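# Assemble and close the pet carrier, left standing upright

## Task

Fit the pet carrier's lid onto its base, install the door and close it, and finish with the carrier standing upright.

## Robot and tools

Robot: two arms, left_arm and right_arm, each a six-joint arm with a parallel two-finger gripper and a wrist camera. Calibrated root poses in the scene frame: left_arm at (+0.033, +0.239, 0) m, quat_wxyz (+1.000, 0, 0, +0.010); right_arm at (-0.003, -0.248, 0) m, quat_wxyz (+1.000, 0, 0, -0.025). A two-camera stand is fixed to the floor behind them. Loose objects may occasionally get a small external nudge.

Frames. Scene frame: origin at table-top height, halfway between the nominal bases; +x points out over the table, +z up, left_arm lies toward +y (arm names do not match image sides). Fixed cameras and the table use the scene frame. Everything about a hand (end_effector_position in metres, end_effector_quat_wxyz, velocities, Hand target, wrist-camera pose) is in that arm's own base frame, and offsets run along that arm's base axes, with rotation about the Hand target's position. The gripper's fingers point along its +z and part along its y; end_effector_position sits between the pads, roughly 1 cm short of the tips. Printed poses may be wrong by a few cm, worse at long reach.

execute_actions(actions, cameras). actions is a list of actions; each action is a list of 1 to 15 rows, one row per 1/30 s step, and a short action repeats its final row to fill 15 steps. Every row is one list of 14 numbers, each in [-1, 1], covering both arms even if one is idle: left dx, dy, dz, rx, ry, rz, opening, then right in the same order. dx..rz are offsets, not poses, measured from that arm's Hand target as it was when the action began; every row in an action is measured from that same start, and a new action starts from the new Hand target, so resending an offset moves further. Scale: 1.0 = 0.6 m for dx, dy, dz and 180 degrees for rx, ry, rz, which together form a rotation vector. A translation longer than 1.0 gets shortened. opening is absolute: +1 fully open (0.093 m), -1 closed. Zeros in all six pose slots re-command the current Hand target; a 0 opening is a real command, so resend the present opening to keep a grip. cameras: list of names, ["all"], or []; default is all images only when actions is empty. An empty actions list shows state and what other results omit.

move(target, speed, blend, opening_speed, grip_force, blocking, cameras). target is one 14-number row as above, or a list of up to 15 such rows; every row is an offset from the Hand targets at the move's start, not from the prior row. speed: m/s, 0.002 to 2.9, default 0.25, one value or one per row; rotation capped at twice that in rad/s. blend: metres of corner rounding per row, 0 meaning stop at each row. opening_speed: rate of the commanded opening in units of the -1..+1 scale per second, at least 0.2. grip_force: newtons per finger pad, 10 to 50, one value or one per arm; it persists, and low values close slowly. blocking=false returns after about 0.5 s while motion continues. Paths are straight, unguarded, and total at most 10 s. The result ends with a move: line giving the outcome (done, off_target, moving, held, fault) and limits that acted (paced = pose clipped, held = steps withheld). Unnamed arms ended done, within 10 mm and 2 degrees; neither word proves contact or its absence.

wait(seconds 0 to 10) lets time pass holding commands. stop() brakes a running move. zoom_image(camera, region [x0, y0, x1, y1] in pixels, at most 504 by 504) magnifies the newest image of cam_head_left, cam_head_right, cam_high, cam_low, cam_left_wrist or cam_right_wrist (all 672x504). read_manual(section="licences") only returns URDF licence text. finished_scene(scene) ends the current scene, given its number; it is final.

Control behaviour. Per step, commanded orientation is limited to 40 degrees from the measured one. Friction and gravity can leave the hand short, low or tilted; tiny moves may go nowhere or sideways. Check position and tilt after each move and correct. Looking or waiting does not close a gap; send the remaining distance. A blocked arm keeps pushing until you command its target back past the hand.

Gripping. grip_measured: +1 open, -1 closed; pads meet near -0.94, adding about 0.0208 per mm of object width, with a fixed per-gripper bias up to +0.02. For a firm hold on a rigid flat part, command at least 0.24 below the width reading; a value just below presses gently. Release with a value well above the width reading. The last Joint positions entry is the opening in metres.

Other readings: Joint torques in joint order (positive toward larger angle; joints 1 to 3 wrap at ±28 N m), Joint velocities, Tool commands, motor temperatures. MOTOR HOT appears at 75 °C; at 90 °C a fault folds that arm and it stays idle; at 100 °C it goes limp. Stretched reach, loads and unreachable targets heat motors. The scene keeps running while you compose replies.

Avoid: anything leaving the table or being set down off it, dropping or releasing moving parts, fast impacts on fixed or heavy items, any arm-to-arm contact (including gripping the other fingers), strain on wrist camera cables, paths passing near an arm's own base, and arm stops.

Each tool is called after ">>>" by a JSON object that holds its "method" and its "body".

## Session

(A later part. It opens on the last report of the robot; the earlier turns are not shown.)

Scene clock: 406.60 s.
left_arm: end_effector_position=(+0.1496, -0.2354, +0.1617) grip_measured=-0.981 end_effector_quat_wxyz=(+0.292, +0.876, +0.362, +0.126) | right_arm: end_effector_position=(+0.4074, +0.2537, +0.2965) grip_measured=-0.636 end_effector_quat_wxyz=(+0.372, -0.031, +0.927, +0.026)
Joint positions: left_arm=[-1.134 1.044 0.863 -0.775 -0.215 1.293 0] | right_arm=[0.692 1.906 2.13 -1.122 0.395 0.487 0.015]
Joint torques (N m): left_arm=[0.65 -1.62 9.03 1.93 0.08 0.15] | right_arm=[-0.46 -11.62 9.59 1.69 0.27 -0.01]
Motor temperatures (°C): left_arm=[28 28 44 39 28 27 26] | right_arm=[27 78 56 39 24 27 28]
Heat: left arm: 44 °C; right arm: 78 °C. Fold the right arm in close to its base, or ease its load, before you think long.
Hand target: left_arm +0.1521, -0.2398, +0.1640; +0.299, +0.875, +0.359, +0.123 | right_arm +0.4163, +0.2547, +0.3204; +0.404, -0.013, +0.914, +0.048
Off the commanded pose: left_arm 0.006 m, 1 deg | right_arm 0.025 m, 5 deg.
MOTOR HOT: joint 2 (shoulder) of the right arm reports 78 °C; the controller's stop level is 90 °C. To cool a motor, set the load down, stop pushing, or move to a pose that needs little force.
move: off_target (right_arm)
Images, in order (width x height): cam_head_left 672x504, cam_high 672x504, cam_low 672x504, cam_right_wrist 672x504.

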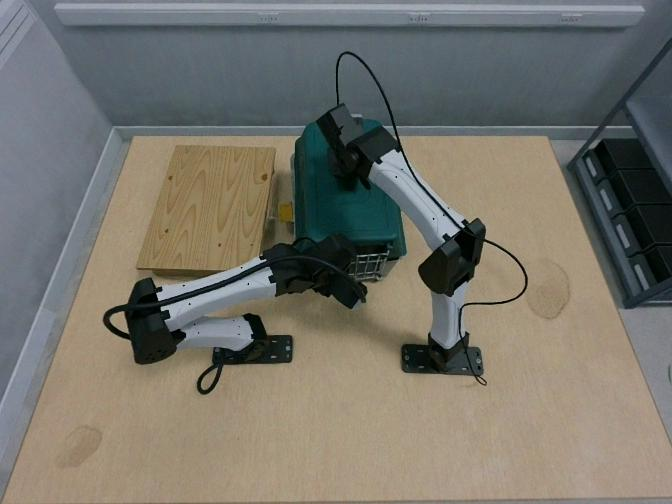

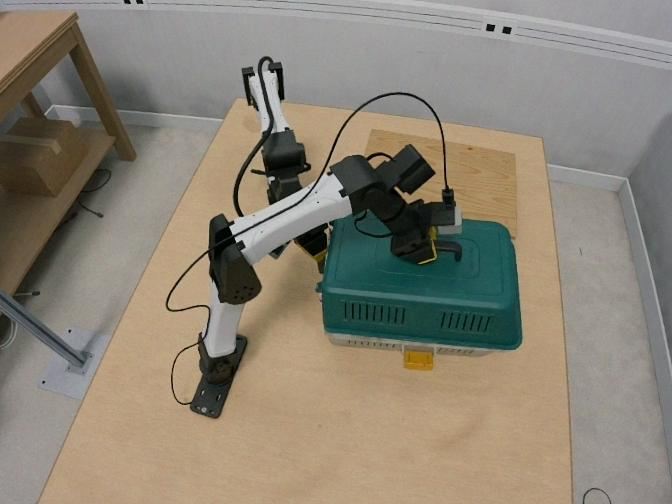

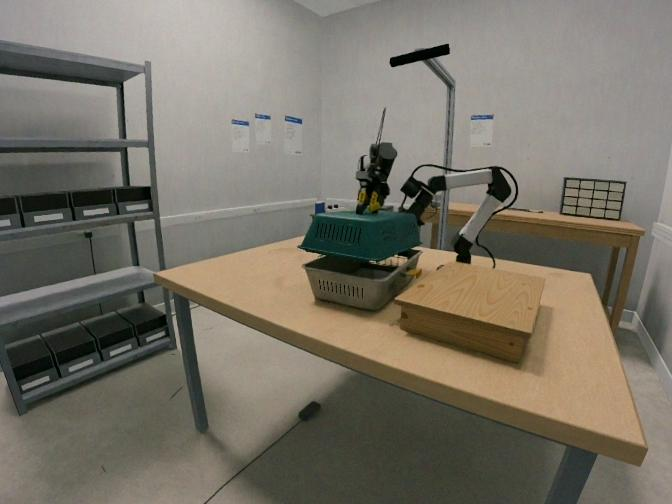

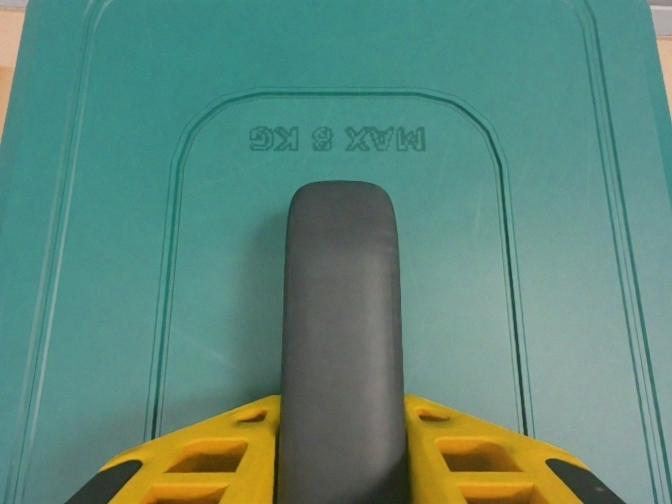

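>>> {"method": "move", "body": {"target": [0,0,0,0,0,0,-1,0.004,0.0,-0.055,0,0.01,0.0,-0.98], "cameras": ["cam_head_left","cam_low","cam_high"], "speed": 0.1}}

>>> {"method": "zoom_image", "body": {"camera": "cam_head_left", "region": [360, 235, 420, 295]}}

>>> {"method": "zoom_image", "body": {"camera": "cam_low", "region": [280, 180, 440, 320]}}

>>> {"method": "zoom_image", "body": {"camera": "cam_high", "region": [270, 200, 530, 380]}}

Scene clock: 421.00 s.
left_arm: end_effector_position=(+0.1490, -0.2357, +0.1616) grip_measured=-0.981 end_effector_quat_wxyz=(+0.292, +0.877, +0.361, +0.124) | right_arm: end_effector_position=(+0.4125, +0.2554, +0.2626) grip_measured=-0.636 end_effector_quat_wxyz=(+0.354, -0.031, +0.934, +0.022)
Joint positions: left_arm=[-1.134 1.044 0.863 -0.775 -0.211 1.293 0] | right_arm=[0.682 1.906 2.011 -1.04 0.377 0.491 0.015]
Joint torques (N m): left_arm=[0.66 -1.62 9.05 1.92 0.03 0.15] | right_arm=[-0.47 -14.37 6.46 1.83 0.24 0.01]
Motor temperatures (°C): left_arm=[28 28 44 39 28 27 26] | right_arm=[27 76 59 37 24 27 28]
Heat: left arm: 44 °C; right arm: 76 °C. Fold the right arm in close to its base, or ease its load, before you think long.
Hand target: left_arm +0.1521, -0.2398, +0.1639; +0.299, +0.875, +0.359, +0.123 | right_arm +0.4186, +0.2548, +0.2874; +0.389, -0.012, +0.920, +0.048
Off the commanded pose: left_arm 0.006 m, 1 deg | right_arm 0.026 m, 6 deg.
MOTOR HOT: still on. Joint 2 (shoulder) of the right arm reports 76 °C.
move: off_target (right_arm)
Images, in order (width x height): cam_head_left 672x504, cam_high 672x504, cam_low 672x504.

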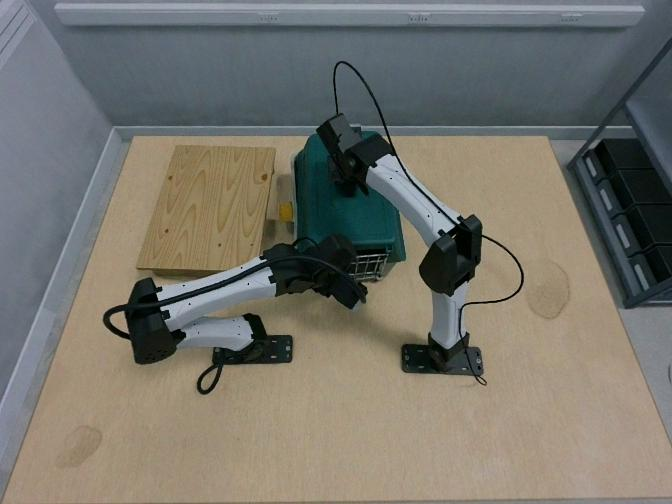

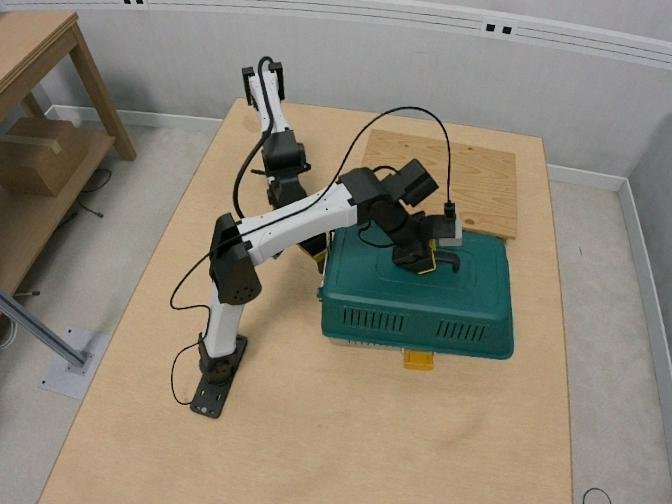

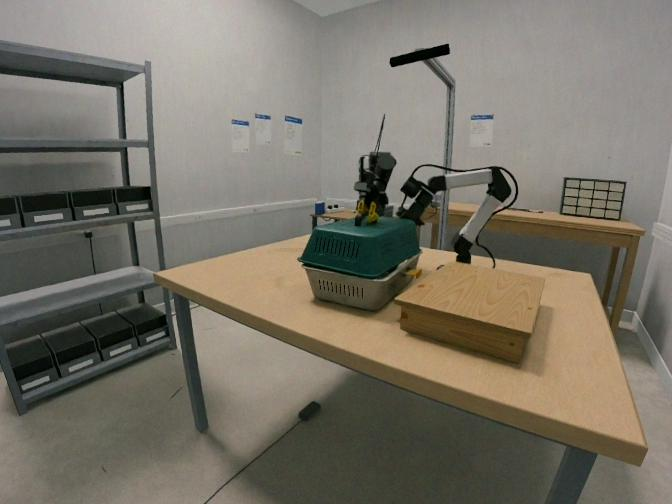

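Scaled by 8.400 from the camera's 672x504 image, which has a finer 960x720 frame.

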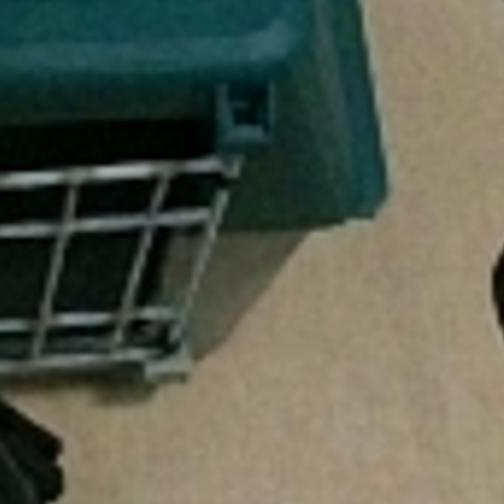

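Scaled by 3.150 from the camera's 672x504 image, which has a finer 960x720 frame.

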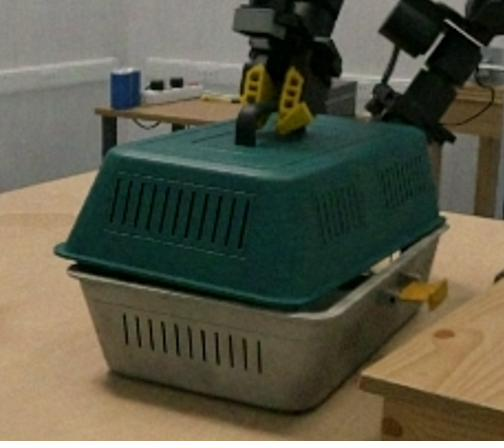

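Scaled by 1.938 from the camera's 672x504 image, which has a finer 960x720 frame.

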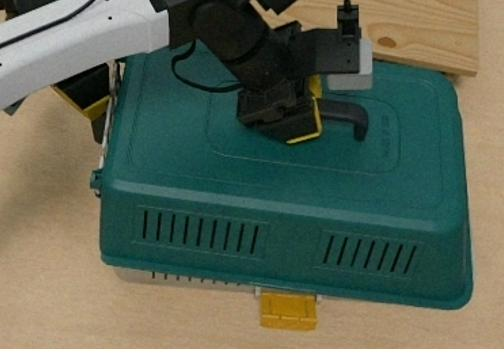

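>>> {"method": "move", "body": {"target": [0,0,0,0,0,0,-1,0.0,0.0,-0.032,0,-0.004,0.0,-0.98], "cameras": ["cam_head_left","cam_low","cam_high"], "speed": 0.08}}

>>> {"method": "zoom_image", "body": {"camera": "cam_head_left", "region": [360, 235, 420, 295]}}

>>> {"method": "zoom_image", "body": {"camera": "cam_low", "region": [280, 180, 440, 320]}}

>>> {"method": "zoom_image", "body": {"camera": "cam_high", "region": [270, 200, 530, 380]}}

Scene clock: 433.03 s.
left_arm: end_effector_position=(+0.1490, -0.2357, +0.1616) grip_measured=-0.981 end_effector_quat_wxyz=(+0.292, +0.877, +0.361, +0.124) | right_arm: end_effector_position=(+0.4150, +0.2550, +0.2617) grip_measured=-0.636 end_effector_quat_wxyz=(+0.381, -0.023, +0.924, +0.035)
Joint positions: left_arm=[-1.134 1.044 0.863 -0.775 -0.211 1.293 0] | right_arm=[0.682 1.848 1.888 -0.909 0.389 0.488 0.015]
Joint torques (N m): left_arm=[0.65 -1.62 9.05 1.93 0.04 0.15] | right_arm=[-0.27 -12.07 5.53 1.76 0.19 0.01]
Motor temperatures (°C): left_arm=[28 28 44 38 28 27 26] | right_arm=[27 78 58 38 24 27 28]
Heat: left arm: 44 °C; right arm: 78 °C. Fold the right arm in close to its base, or ease its load, before you think long.
Hand target: left_arm +0.1521, -0.2398, +0.1639; +0.299, +0.875, +0.359, +0.123 | right_arm +0.4186, +0.2547, +0.2681; +0.395, -0.012, +0.917, +0.048
Off the commanded pose: left_arm 0.006 m, 1 deg | right_arm 0.007 m, 3 deg.
MOTOR HOT: still on. Joint 2 (shoulder) of the right arm reports 78 °C.
move: off_target (right_arm)
Images, in order (width x height): cam_head_left 672x504, cam_high 672x504, cam_low 672x504.

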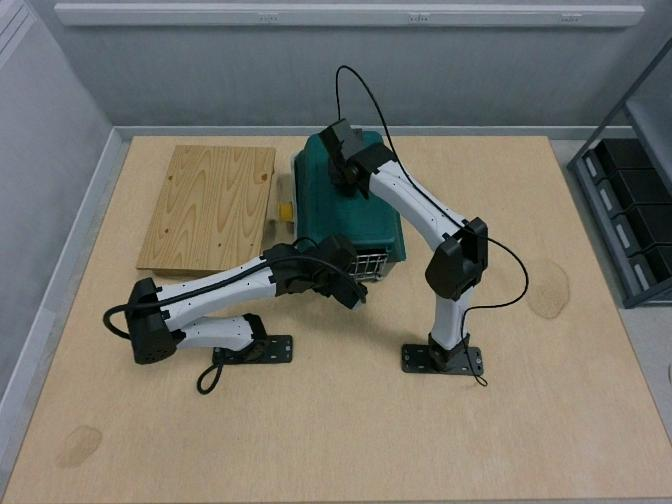

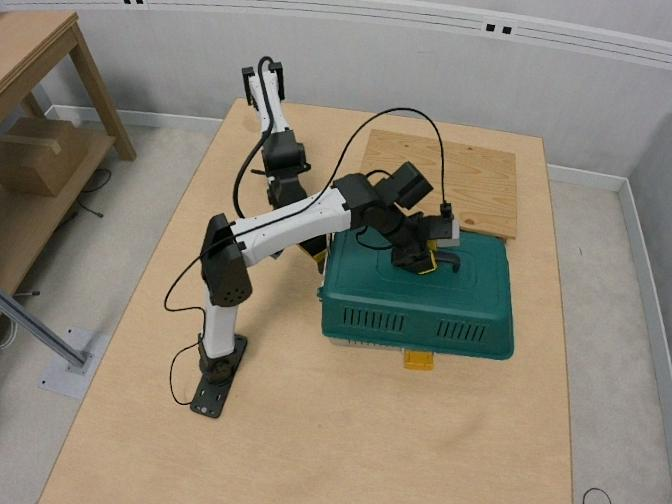

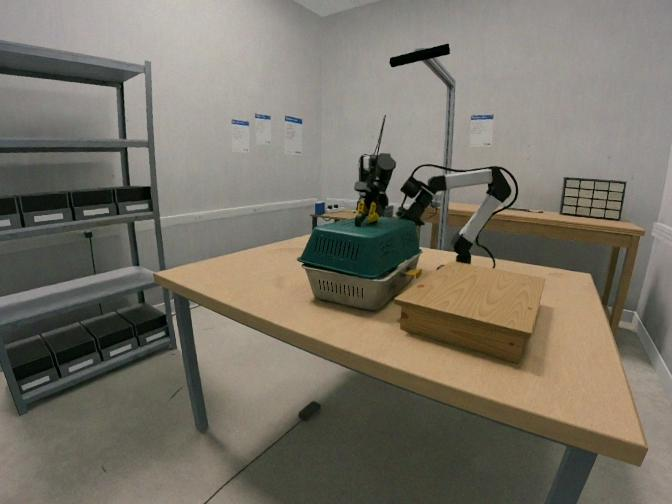

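Scaled by 8.400 from the camera's 672x504 image, which has a finer 960x720 frame.

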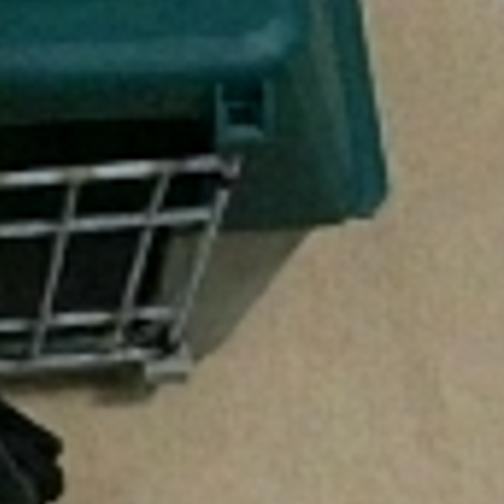

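Scaled by 3.150 from the camera's 672x504 image, which has a finer 960x720 frame.

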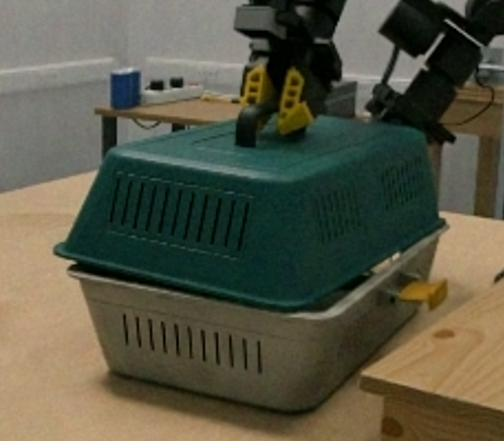

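Scaled by 1.938 from the camera's 672x504 image, which has a finer 960x720 frame.

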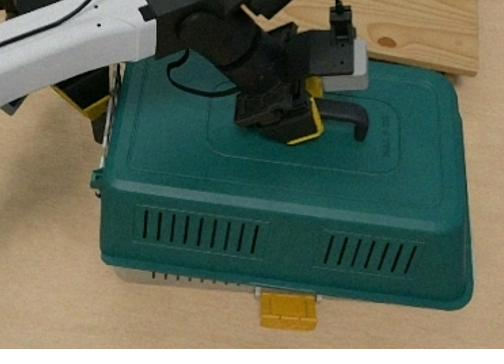

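>>> {"method": "move", "body": {"target": [0,0,0,0,0,0,-1,0.0,0.0,0.0,0,0.0,0.0,-0.35], "cameras": ["cam_head_left","cam_low","cam_high"], "opening_speed": 0.3}}

>>> {"method": "zoom_image", "body": {"camera": "cam_head_left", "region": [360, 235, 420, 295]}}

>>> {"method": "zoom_image", "body": {"camera": "cam_low", "region": [280, 180, 440, 320]}}

>>> {"method": "zoom_image", "body": {"camera": "cam_high", "region": [270, 200, 530, 380]}}

Scene clock: 465.40 s.
left_arm: end_effector_position=(+0.1490, -0.2357, +0.1616) grip_measured=-0.981 end_effector_quat_wxyz=(+0.292, +0.877, +0.361, +0.124) | right_arm: end_effector_position=(+0.4196, +0.2588, +0.2654) grip_measured=-0.352 end_effector_quat_wxyz=(+0.393, -0.019, +0.918, +0.045)
Joint positions: left_arm=[-1.134 1.044 0.863 -0.775 -0.211 1.293 0] | right_arm=[0.682 1.848 1.883 -0.872 0.388 0.489 0.028]
Joint torques (N m): left_arm=[0.65 -1.61 9.03 1.92 0.04 0.15] | right_arm=[-0.28 -12.15 5.85 1.48 0.18 -0.02]
Motor temperatures (°C): left_arm=[28 28 44 38 28 27 26] | right_arm=[27 72 54 39 24 27 28]
Heat: left arm: 44 °C; right arm: 72 °C. Fold the right arm in close to its base, or ease its load, before you think long.
Hand target: left_arm +0.1521, -0.2398, +0.1639; +0.299, +0.875, +0.359, +0.123 | right_arm +0.4186, +0.2548, +0.2682; +0.395, -0.012, +0.917, +0.048
Off the commanded pose: left_arm 0.006 m, 1 deg | right_arm 0.005 m, 1 deg.
MOTOR HOT: still on. Joint 2 (shoulder) of the right arm reports 72 °C.
move: done
Images, in order (width x height): cam_head_left 672x504, cam_high 672x504, cam_low 672x504.

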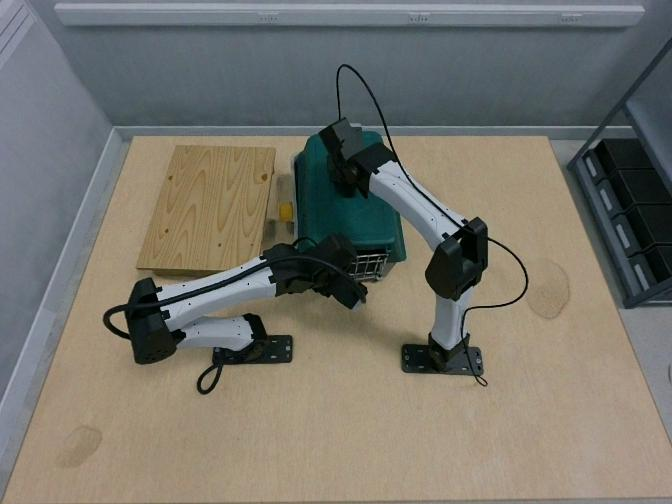

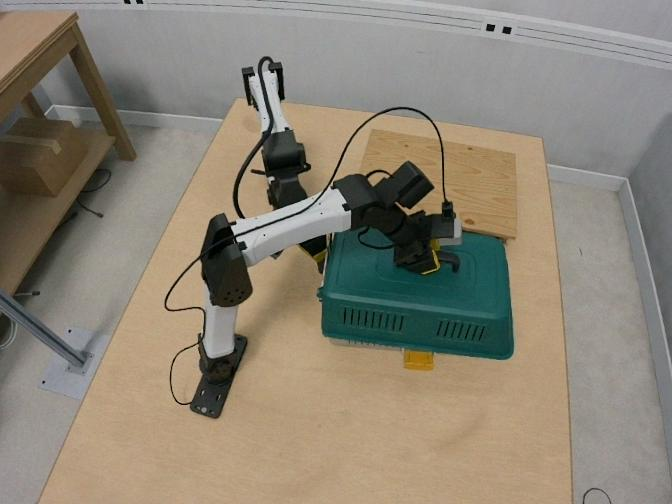

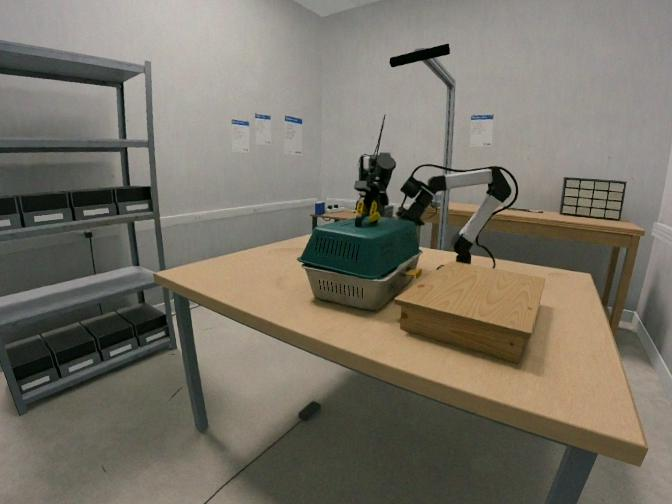

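Scaled by 8.400 from the camera's 672x504 image, which has a finer 960x720 frame.

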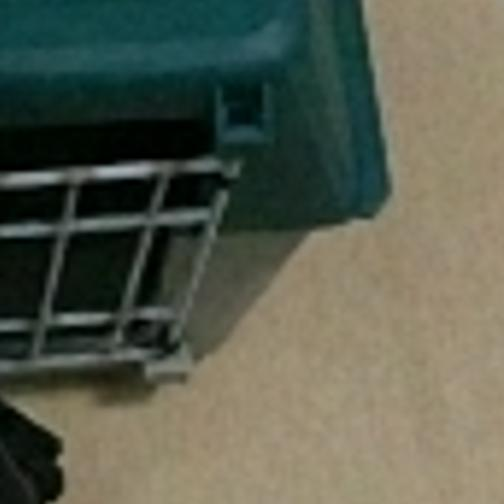

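Scaled by 3.150 from the camera's 672x504 image, which has a finer 960x720 frame.

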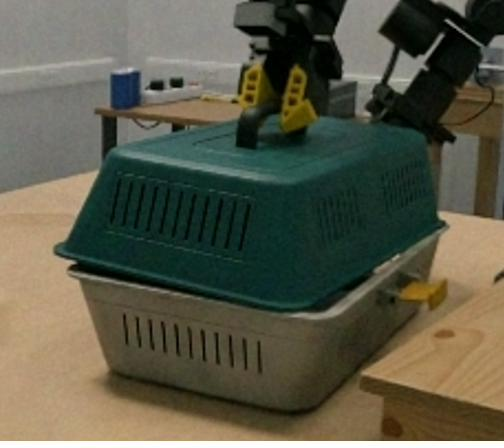

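Scaled by 1.938 from the camera's 672x504 image, which has a finer 960x720 frame.

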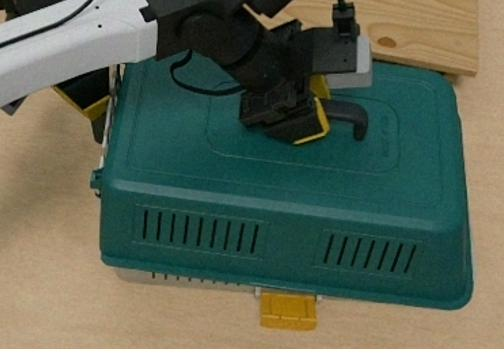

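>>> {"method": "move", "body": {"target": [0,0,0,0,0,0,-1,-0.005,0.0,-0.028,0,0.0,0.0,-0.35], "cameras": ["cam_right_wrist"], "speed": 0.05}}

>>> {"method": "move", "body": {"target": [0,0,0,0,0,0,-1,0.0,0.025,0,0,0.0,0.0,-0.35], "cameras": ["cam_right_wrist","cam_low","cam_head_left"], "speed": 0.04}}

>>> {"method": "zoom_image", "body": {"camera": "cam_low", "region": [280, 180, 440, 320]}}

>>> {"method": "zoom_image", "body": {"camera": "cam_head_left", "region": [360, 235, 420, 295]}}

Scene clock: 483.30 s.
left_arm: end_effector_position=(+0.1490, -0.2357, +0.1616) grip_measured=-0.981 end_effector_quat_wxyz=(+0.292, +0.877, +0.361, +0.124) | right_arm: end_effector_position=(+0.4190, +0.2581, +0.2550) grip_measured=-0.351 end_effector_quat_wxyz=(+0.400, -0.016, +0.915, +0.050)
Joint positions: left_arm=[-1.134 1.044 0.863 -0.775 -0.211 1.293 0] | right_arm=[0.682 1.816 1.788 -0.79 0.39 0.492 0.028]
Joint torques (N m): left_arm=[0.66 -1.61 9.06 1.92 0.04 0.15] | right_arm=[0.16 -11.54 5.42 1.4 0.2 0]
Motor temperatures (°C): left_arm=[28 28 45 38 28 27 26] | right_arm=[27 71 54 37 24 27 27]
Heat: left arm: 45 °C; right arm: 71 °C.
Hand target: left_arm +0.1521, -0.2398, +0.1639; +0.299, +0.875, +0.359, +0.123 | right_arm +0.4156, +0.2547, +0.2514; +0.395, -0.012, +0.917, +0.048
Off the commanded pose: left_arm 0.006 m, 1 deg | right_arm 0.006 m, 1 deg.
MOTOR HOT: cleared for the motors of the right arm.
move: done
Images, in order (width x height): cam_right_wrist 672x504.

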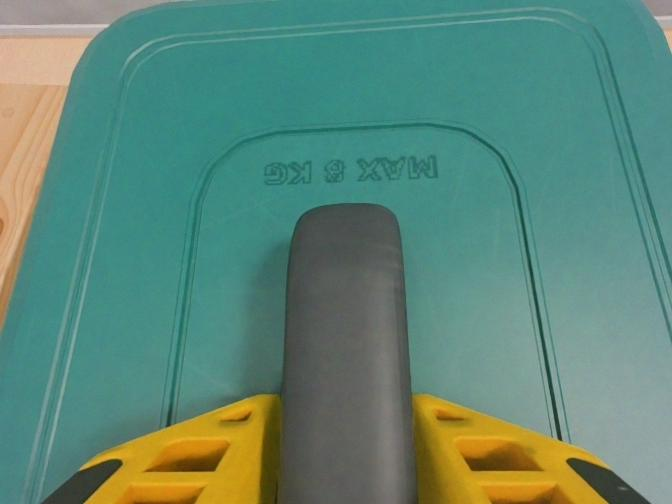

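Scene clock: 484.20 s.
left_arm: end_effector_position=(+0.1490, -0.2357, +0.1616) grip_measured=-0.981 end_effector_quat_wxyz=(+0.292, +0.877, +0.361, +0.124) | right_arm: end_effector_position=(+0.4171, +0.2624, +0.2554) grip_measured=-0.351 end_effector_quat_wxyz=(+0.402, -0.009, +0.915, +0.048)
Joint positions: left_arm=[-1.134 1.044 0.863 -0.775 -0.211 1.293 0] | right_arm=[0.698 1.826 1.801 -0.799 0.409 0.516 0.028]
Joint torques (N m): left_arm=[0.66 -1.62 9.03 1.92 0.04 0.15] | right_arm=[1.39 -8.88 8.65 1.29 0.21 -0.03]
Motor temperatures (°C): left_arm=[28 28 45 38 28 27 26] | right_arm=[27 70 54 37 24 27 27]
Heat: left arm: 45 °C; right arm: 70 °C.
Hand target: left_arm +0.1521, -0.2398, +0.1639; +0.299, +0.875, +0.359, +0.123 | right_arm +0.4156, +0.2697, +0.2514; +0.395, -0.012, +0.917, +0.048
Off the commanded pose: left_arm 0.006 m, 1 deg | right_arm 0.008 m, 1 deg.
move: done
Images, in order (width x height): cam_head_left 672x504, cam_low 672x504, cam_right_wrist 672x504.

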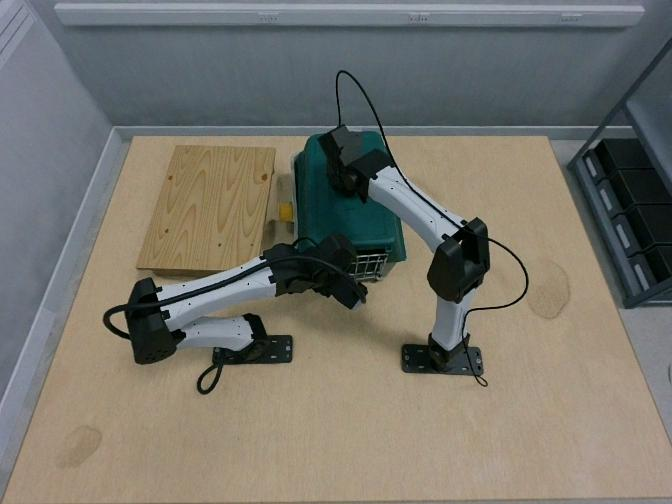

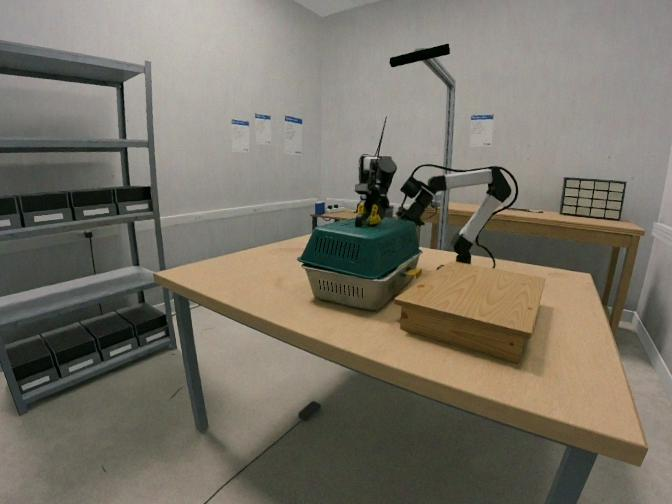

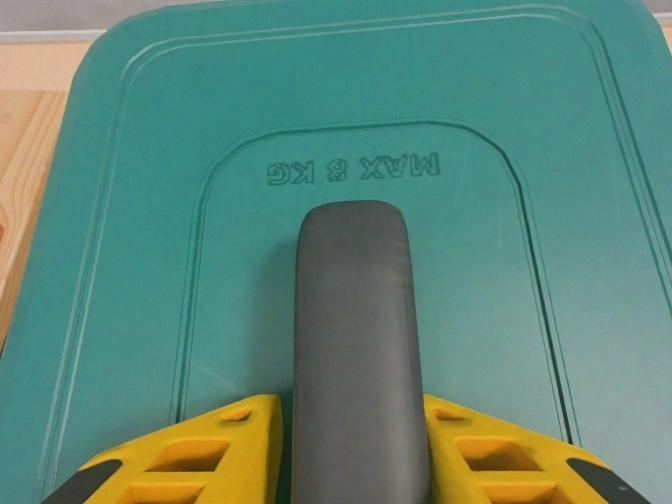

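Scaled by 3.150 from the camera's 672x504 image, which has a finer 960x720 frame.

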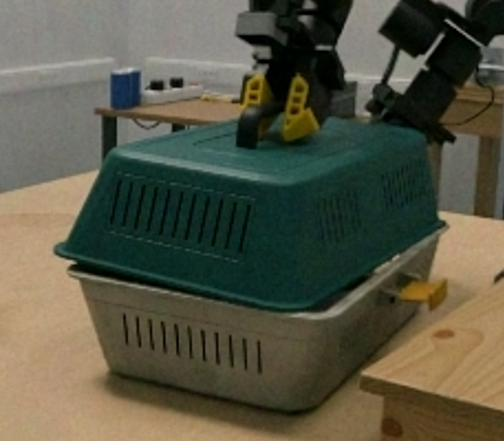

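Scaled by 8.400 from the camera's 672x504 image, which has a finer 960x720 frame.

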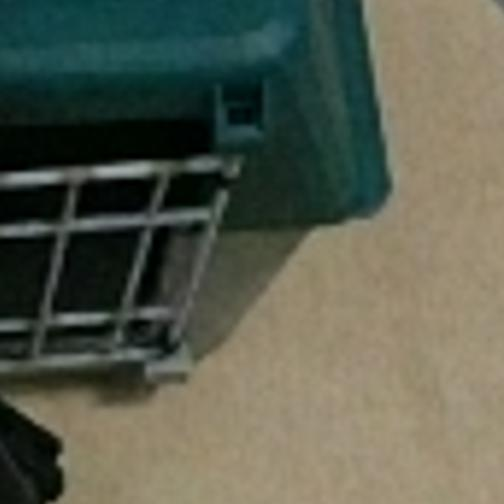

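>>> {"method": "move", "body": {"target": [0,0,0,0,0,0,-1,0.0,0.025,0,0,0.0,0.0,-0.35], "cameras": ["cam_high","cam_low","cam_head_left"], "speed": 0.04}}

>>> {"method": "zoom_image", "body": {"camera": "cam_low", "region": [280, 180, 440, 320]}}

>>> {"method": "zoom_image", "body": {"camera": "cam_head_left", "region": [360, 235, 420, 295]}}

>>> {"method": "zoom_image", "body": {"camera": "cam_high", "region": [270, 200, 530, 380]}}

Scene clock: 492.43 s.
left_arm: end_effector_position=(+0.1490, -0.2357, +0.1616) grip_measured=-0.981 end_effector_quat_wxyz=(+0.292, +0.877, +0.361, +0.124) | right_arm: end_effector_position=(+0.4167, +0.2690, +0.2545) grip_measured=-0.351 end_effector_quat_wxyz=(+0.399, -0.004, +0.916, +0.035)
Joint positions: left_arm=[-1.134 1.044 0.863 -0.775 -0.211 1.293 0] | right_arm=[0.721 1.866 1.86 -0.847 0.447 0.542 0.028]
Joint torques (N m): left_arm=[0.66 -1.62 9.03 1.92 0.04 0.15] | right_arm=[1.92 -8.94 8.72 1.45 0.07 -0.03]
Motor temperatures (°C): left_arm=[28 28 45 39 28 27 26] | right_arm=[27 68 54 37 24 27 27]
Heat: left arm: 45 °C; right arm: 68 °C.
Hand target: left_arm +0.1521, -0.2398, +0.1639; +0.299, +0.875, +0.359, +0.123 | right_arm +0.4156, +0.2847, +0.2515; +0.395, -0.012, +0.917, +0.048
Off the commanded pose: left_arm 0.006 m, 1 deg | right_arm 0.016 m, 2 deg.
move: off_target (right_arm)
Images, in order (width x height): cam_head_left 672x504, cam_high 672x504, cam_low 672x504.

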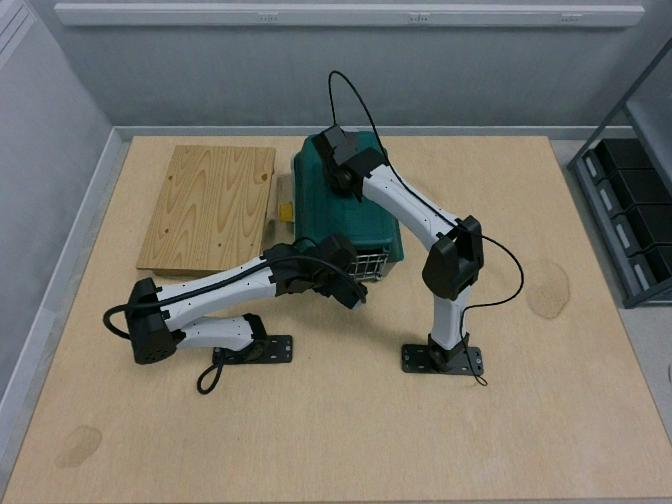

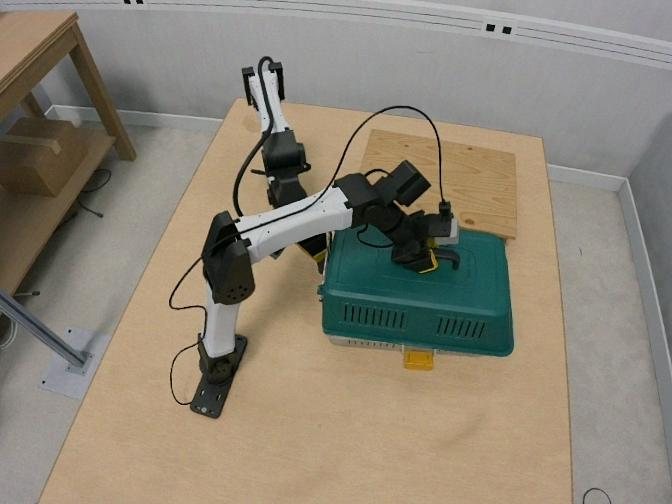

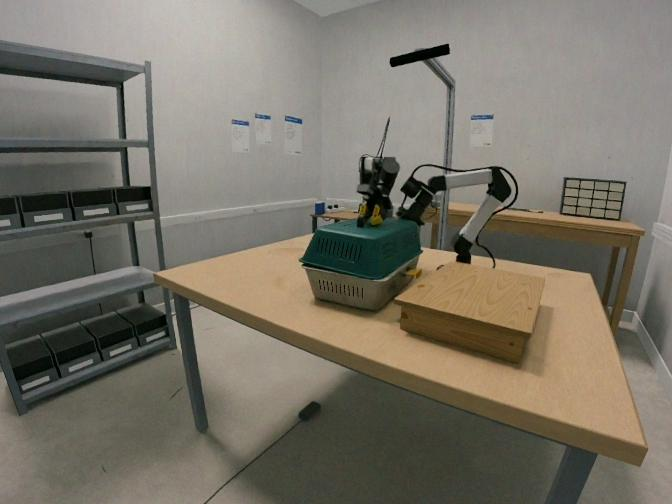

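Scaled by 3.150 from the camera's 672x504 image, which has a finer 960x720 frame.

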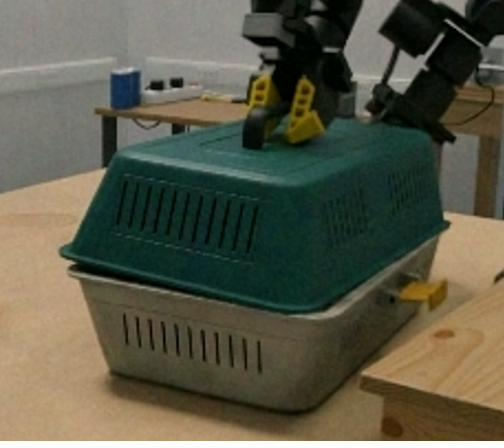

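Scaled by 8.400 from the camera's 672x504 image, which has a finer 960x720 frame.

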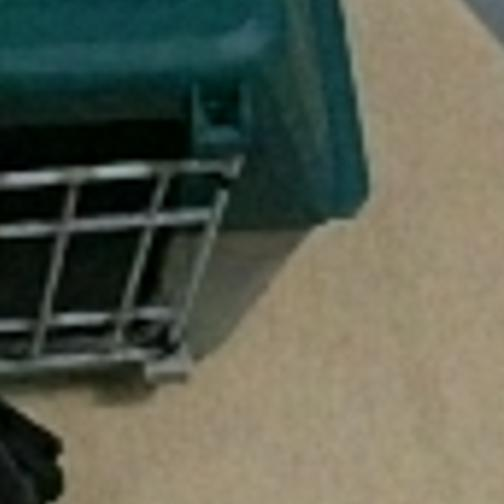

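Scaled by 1.938 from the camera's 672x504 image, which has a finer 960x720 frame.

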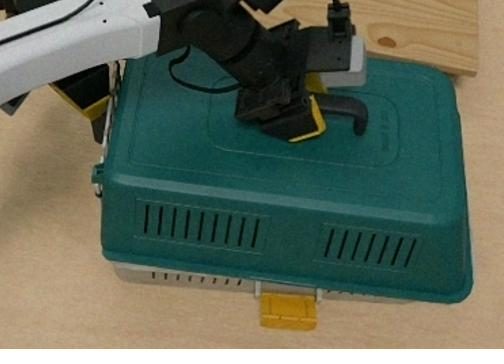

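>>> {"method": "move", "body": {"target": [[0,0,0,0,0,0,-1,0.0,-0.022,0,0,0.0,0.0,-0.1],[0,0,0,0,0,0,-1,-0.1,-0.03,0.22,0,0.0,0.0,0.5]], "cameras": ["cam_right_wrist","cam_head_left"], "speed": 0.12}}

Scene clock: 508.63 s.
left_arm: end_effector_position=(+0.1490, -0.2357, +0.1616) grip_measured=-0.981 end_effector_quat_wxyz=(+0.292, +0.877, +0.361, +0.124) | right_arm: end_effector_position=(+0.3562, +0.2650, +0.3858) grip_measured=+0.498 end_effector_quat_wxyz=(+0.405, -0.015, +0.912, +0.059)
Joint positions: left_arm=[-1.134 1.044 0.863 -0.775 -0.211 1.293 0] | right_arm=[0.812 2.043 2.746 -1.545 0.47 0.597 0.069]
Joint torques (N m): left_arm=[0.65 -1.62 9.03 1.92 0.04 0.15] | right_arm=[0.84 -9.01 5.91 1.26 0.34 -0.03]
Motor temperatures (°C): left_arm=[28 28 45 39 28 27 26] | right_arm=[27 66 56 36 24 27 26]
Heat: left arm: 45 °C; right arm: 66 °C.
Hand target: left_arm +0.1521, -0.2398, +0.1639; +0.299, +0.875, +0.359, +0.123 | right_arm +0.3557, +0.2667, +0.3833; +0.395, -0.012, +0.917, +0.048
Off the commanded pose: left_arm 0.006 m, 1 deg | right_arm 0.003 m, 2 deg.
joint sent to its limit (right arm) — joint 4 (wrist pitch), lower limit. The joint targets still meet the commanded pose.
move: done
Images, in order (width x height): cam_head_left 672x504, cam_right_wrist 672x504.

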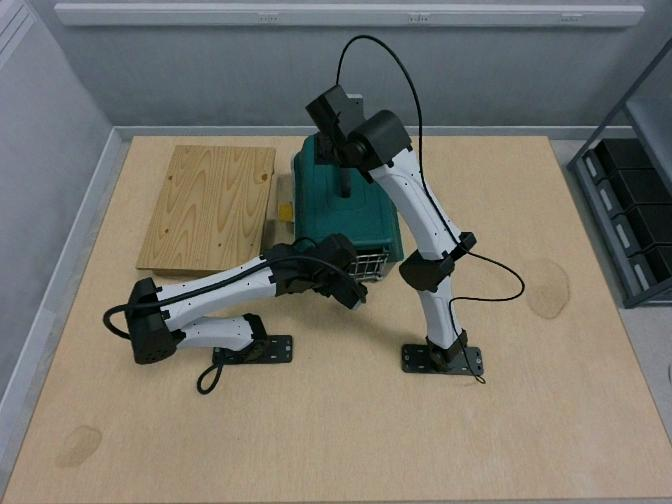

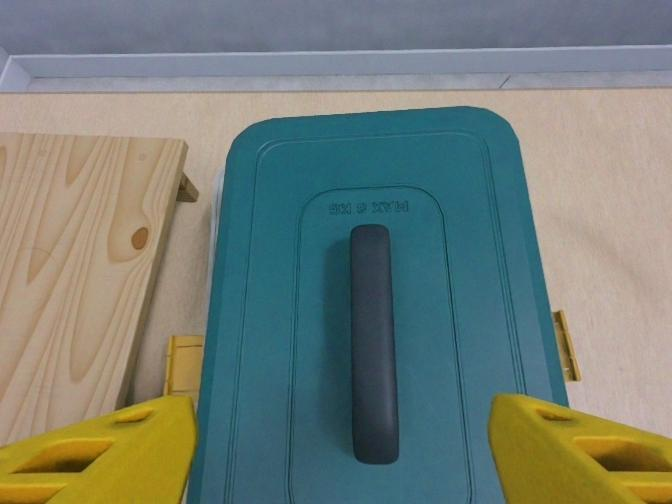

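>>> {"method": "move", "body": {"target": [0,0,0,0,0,0,-1,-0.1,-0.38,0,0,0.0,0.0,0.5], "cameras": ["cam_low","cam_high"], "speed": 0.2}}

>>> {"method": "zoom_image", "body": {"camera": "cam_high", "region": [270, 200, 530, 380]}}

>>> {"method": "wait", "body": {"seconds": 10}}

>>> {"method": "wait", "body": {"seconds": 10}}

>>> {"method": "wait", "body": {"seconds": 10}}

Scene clock: 523.10 s.
left_arm: end_effector_position=(+0.1490, -0.2357, +0.1616) grip_measured=-0.981 end_effector_quat_wxyz=(+0.292, +0.877, +0.361, +0.124) | right_arm: end_effector_position=(+0.2971, +0.0391, +0.3884) grip_measured=+0.498 end_effector_quat_wxyz=(+0.403, -0.010, +0.914, +0.046)
Joint positions: left_arm=[-1.134 1.044 0.863 -0.775 -0.211 1.293 0] | right_arm=[0.136 1.29 1.866 -1.31 0.008 0.111 0.069]
Joint torques (N m): left_arm=[0.65 -1.62 9.05 1.92 0.03 0.15] | right_arm=[-0.46 -3.75 4.41 1.55 -0.09 -0.18]
Motor temperatures (°C): left_arm=[28 28 45 39 28 27 26] | right_arm=[27 63 55 35 24 27 26]
Heat: left arm: 45 °C; right arm: 63 °C.
Hand target: left_arm +0.1521, -0.2398, +0.1639; +0.299, +0.875, +0.359, +0.123 | right_arm +0.2957, +0.0388, +0.3833; +0.395, -0.012, +0.917, +0.048
Off the commanded pose: left_arm 0.006 m, 1 deg | right_arm 0.005 m, 1 deg.
move: done
Images, in order (width x height): cam_high 672x504, cam_low 672x504.

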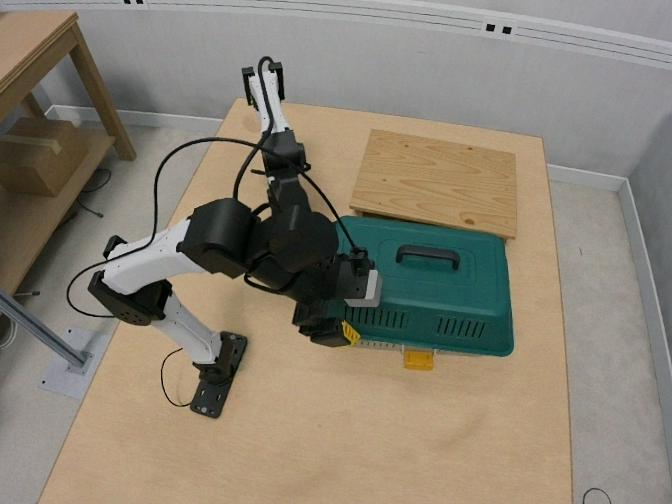

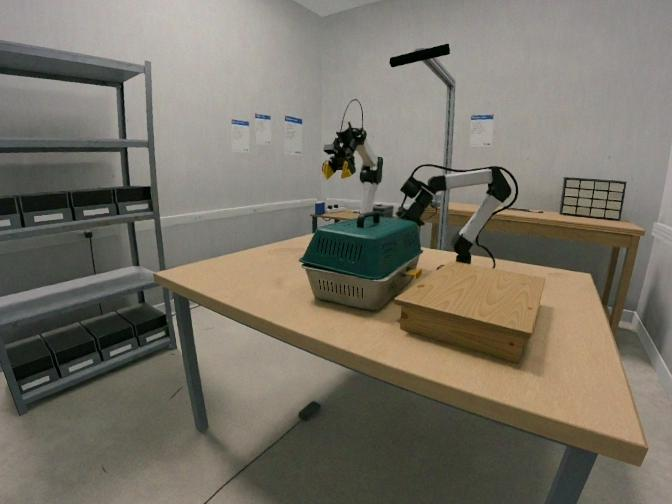

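Scaled by 1.938 from the camera's 672x504 image, which has a finer 960x720 frame.

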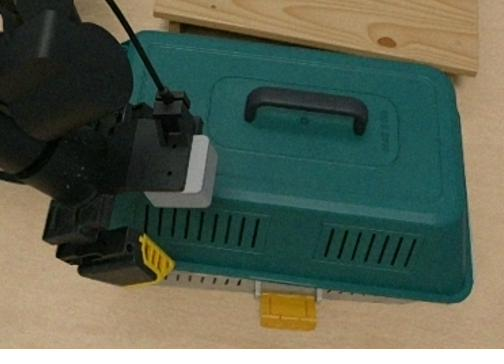

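Scene clock: 533.10 s.
left_arm: end_effector_position=(+0.1490, -0.2357, +0.1616) grip_measured=-0.981 end_effector_quat_wxyz=(+0.292, +0.877, +0.361, +0.124) | right_arm: end_effector_position=(+0.2971, +0.0393, +0.3884) grip_measured=+0.498 end_effector_quat_wxyz=(+0.403, -0.010, +0.914, +0.046)
Joint positions: left_arm=[-1.134 1.044 0.863 -0.775 -0.211 1.293 0] | right_arm=[0.136 1.29 1.866 -1.31 0.008 0.11 0.069]
Joint torques (N m): left_arm=[0.66 -1.62 9.05 1.92 0.04 0.15] | right_arm=[-0.44 -3.74 4.42 1.54 -0.1 -0.19]
Motor temperatures (°C): left_arm=[28 28 45 39 28 27 26] | right_arm=[27 59 54 35 24 27 26]
Heat: left arm: 45 °C; right arm: 59 °C.
Hand target: left_arm +0.1521, -0.2398, +0.1639; +0.299, +0.875, +0.359, +0.123 | right_arm +0.2957, +0.0388, +0.3833; +0.395, -0.013, +0.917, +0.048
Tool commands: left_gripper/opening=-1.0 right_gripper/opening=+0.5
Off the commanded pose: left_arm 0.006 m, 1 deg | right_arm 0.005 m, 1 deg.
wait: 10.00 s; at rest by 0.17 s

Scene clock: 543.10 s.
left_arm: end_effector_position=(+0.1490, -0.2357, +0.1616) grip_measured=-0.981 end_effector_quat_wxyz=(+0.292, +0.877, +0.361, +0.124) | right_arm: end_effector_position=(+0.2971, +0.0393, +0.3884) grip_measured=+0.498 end_effector_quat_wxyz=(+0.403, -0.010, +0.914, +0.046)
Joint positions: left_arm=[-1.134 1.044 0.863 -0.775 -0.211 1.293 0] | right_arm=[0.136 1.29 1.866 -1.31 0.008 0.11 0.069]
Joint torques (N m): left_arm=[0.65 -1.62 9.05 1.92 0.04 0.15] | right_arm=[-0.47 -3.75 4.42 1.54 -0.1 -0.19]
Motor temperatures (°C): left_arm=[28 28 45 39 28 27 26] | right_arm=[27 57 53 35 24 27 26]
Heat: left arm: 45 °C; right arm: 57 °C.
Hand target: left_arm +0.1521, -0.2398, +0.1639; +0.299, +0.875, +0.359, +0.123 | right_arm +0.2957, +0.0388, +0.3833; +0.395, -0.013, +0.917, +0.048
Tool commands: left_gripper/opening=-1.0 right_gripper/opening=+0.5
Off the commanded pose: left_arm 0.006 m, 1 deg | right_arm 0.005 m, 1 deg.
wait: 10.00 s; at rest by 0.17 s

Scene clock: 553.10 s.
left_arm: end_effector_position=(+0.1490, -0.2357, +0.1616) grip_measured=-0.981 end_effector_quat_wxyz=(+0.292, +0.877, +0.361, +0.124) | right_arm: end_effector_position=(+0.2971, +0.0393, +0.3884) grip_measured=+0.498 end_effector_quat_wxyz=(+0.403, -0.010, +0.914, +0.046)
Joint positions: left_arm=[-1.134 1.044 0.863 -0.775 -0.211 1.293 0] | right_arm=[0.136 1.29 1.866 -1.31 0.008 0.11 0.069]
Joint torques (N m): left_arm=[0.65 -1.62 9.03 1.92 0.04 0.15] | right_arm=[-0.46 -3.75 4.42 1.55 -0.1 -0.19]
Heat: left arm: 45 °C; right arm: 54 °C.
Hand target: left_arm +0.1521, -0.2398, +0.1639; +0.299, +0.875, +0.359, +0.123 | right_arm +0.2957, +0.0388, +0.3833; +0.395, -0.013, +0.917, +0.048
Tool commands: left_gripper/opening=-1.0 right_gripper/opening=+0.5
Off the commanded pose: left_arm 0.006 m, 1 deg | right_arm 0.005 m, 1 deg.
wait: 10.00 s; at rest by 0.17 s

>>> {"method": "move", "body": {"target": [[0,0,0,0,0,0,-1,0.194,0.373,-0.03,-0.0117,0.0055,0.0053,0.5],[0,0,0,0,0,0,-1,0.194,0.373,-0.206,-0.0117,0.0055,0.0053,0.5]], "cameras": ["cam_right_wrist"], "speed": [0.25,0.1]}}

Scene clock: 578.87 s.
left_arm: end_effector_position=(+0.1490, -0.2357, +0.1616) grip_measured=-0.981 end_effector_quat_wxyz=(+0.292, +0.877, +0.361, +0.124) | right_arm: end_effector_position=(+0.4145, +0.2651, +0.2550) grip_measured=+0.498 end_effector_quat_wxyz=(+0.382, -0.030, +0.923, +0.032)
Joint positions: left_arm=[-1.134 1.044 0.863 -0.775 -0.211 1.293 0] | right_arm=[0.703 1.867 1.887 -0.896 0.402 0.49 0.069]
Joint torques (N m): left_arm=[0.65 -1.62 9.03 1.92 0.04 0.15] | right_arm=[0.28 -12.6 5.81 1.42 0.26 -0.06]
Motor temperatures (°C): left_arm=[28 28 45 39 28 27 26] | right_arm=[27 52 51 35 24 27 25]
Heat: left arm: 45 °C; right arm: 52 °C.
Hand target: left_arm +0.1521, -0.2398, +0.1639; +0.299, +0.875, +0.359, +0.123 | right_arm +0.4121, +0.2626, +0.2597; +0.386, -0.027, +0.921, +0.035
Off the commanded pose: left_arm 0.006 m, 1 deg | right_arm 0.006 m, 1 deg.
elbow stopped short (right arm): the move would have taken joint 3 (elbow) straighter than the controller allows.
move: done
Images, in order (width x height): cam_right_wrist 672x504.

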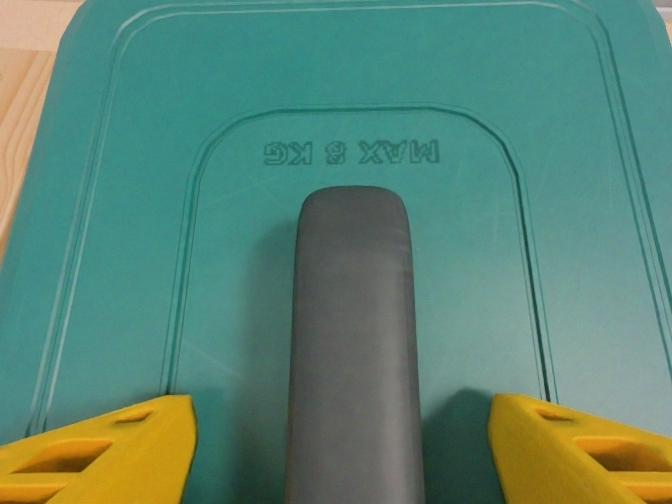

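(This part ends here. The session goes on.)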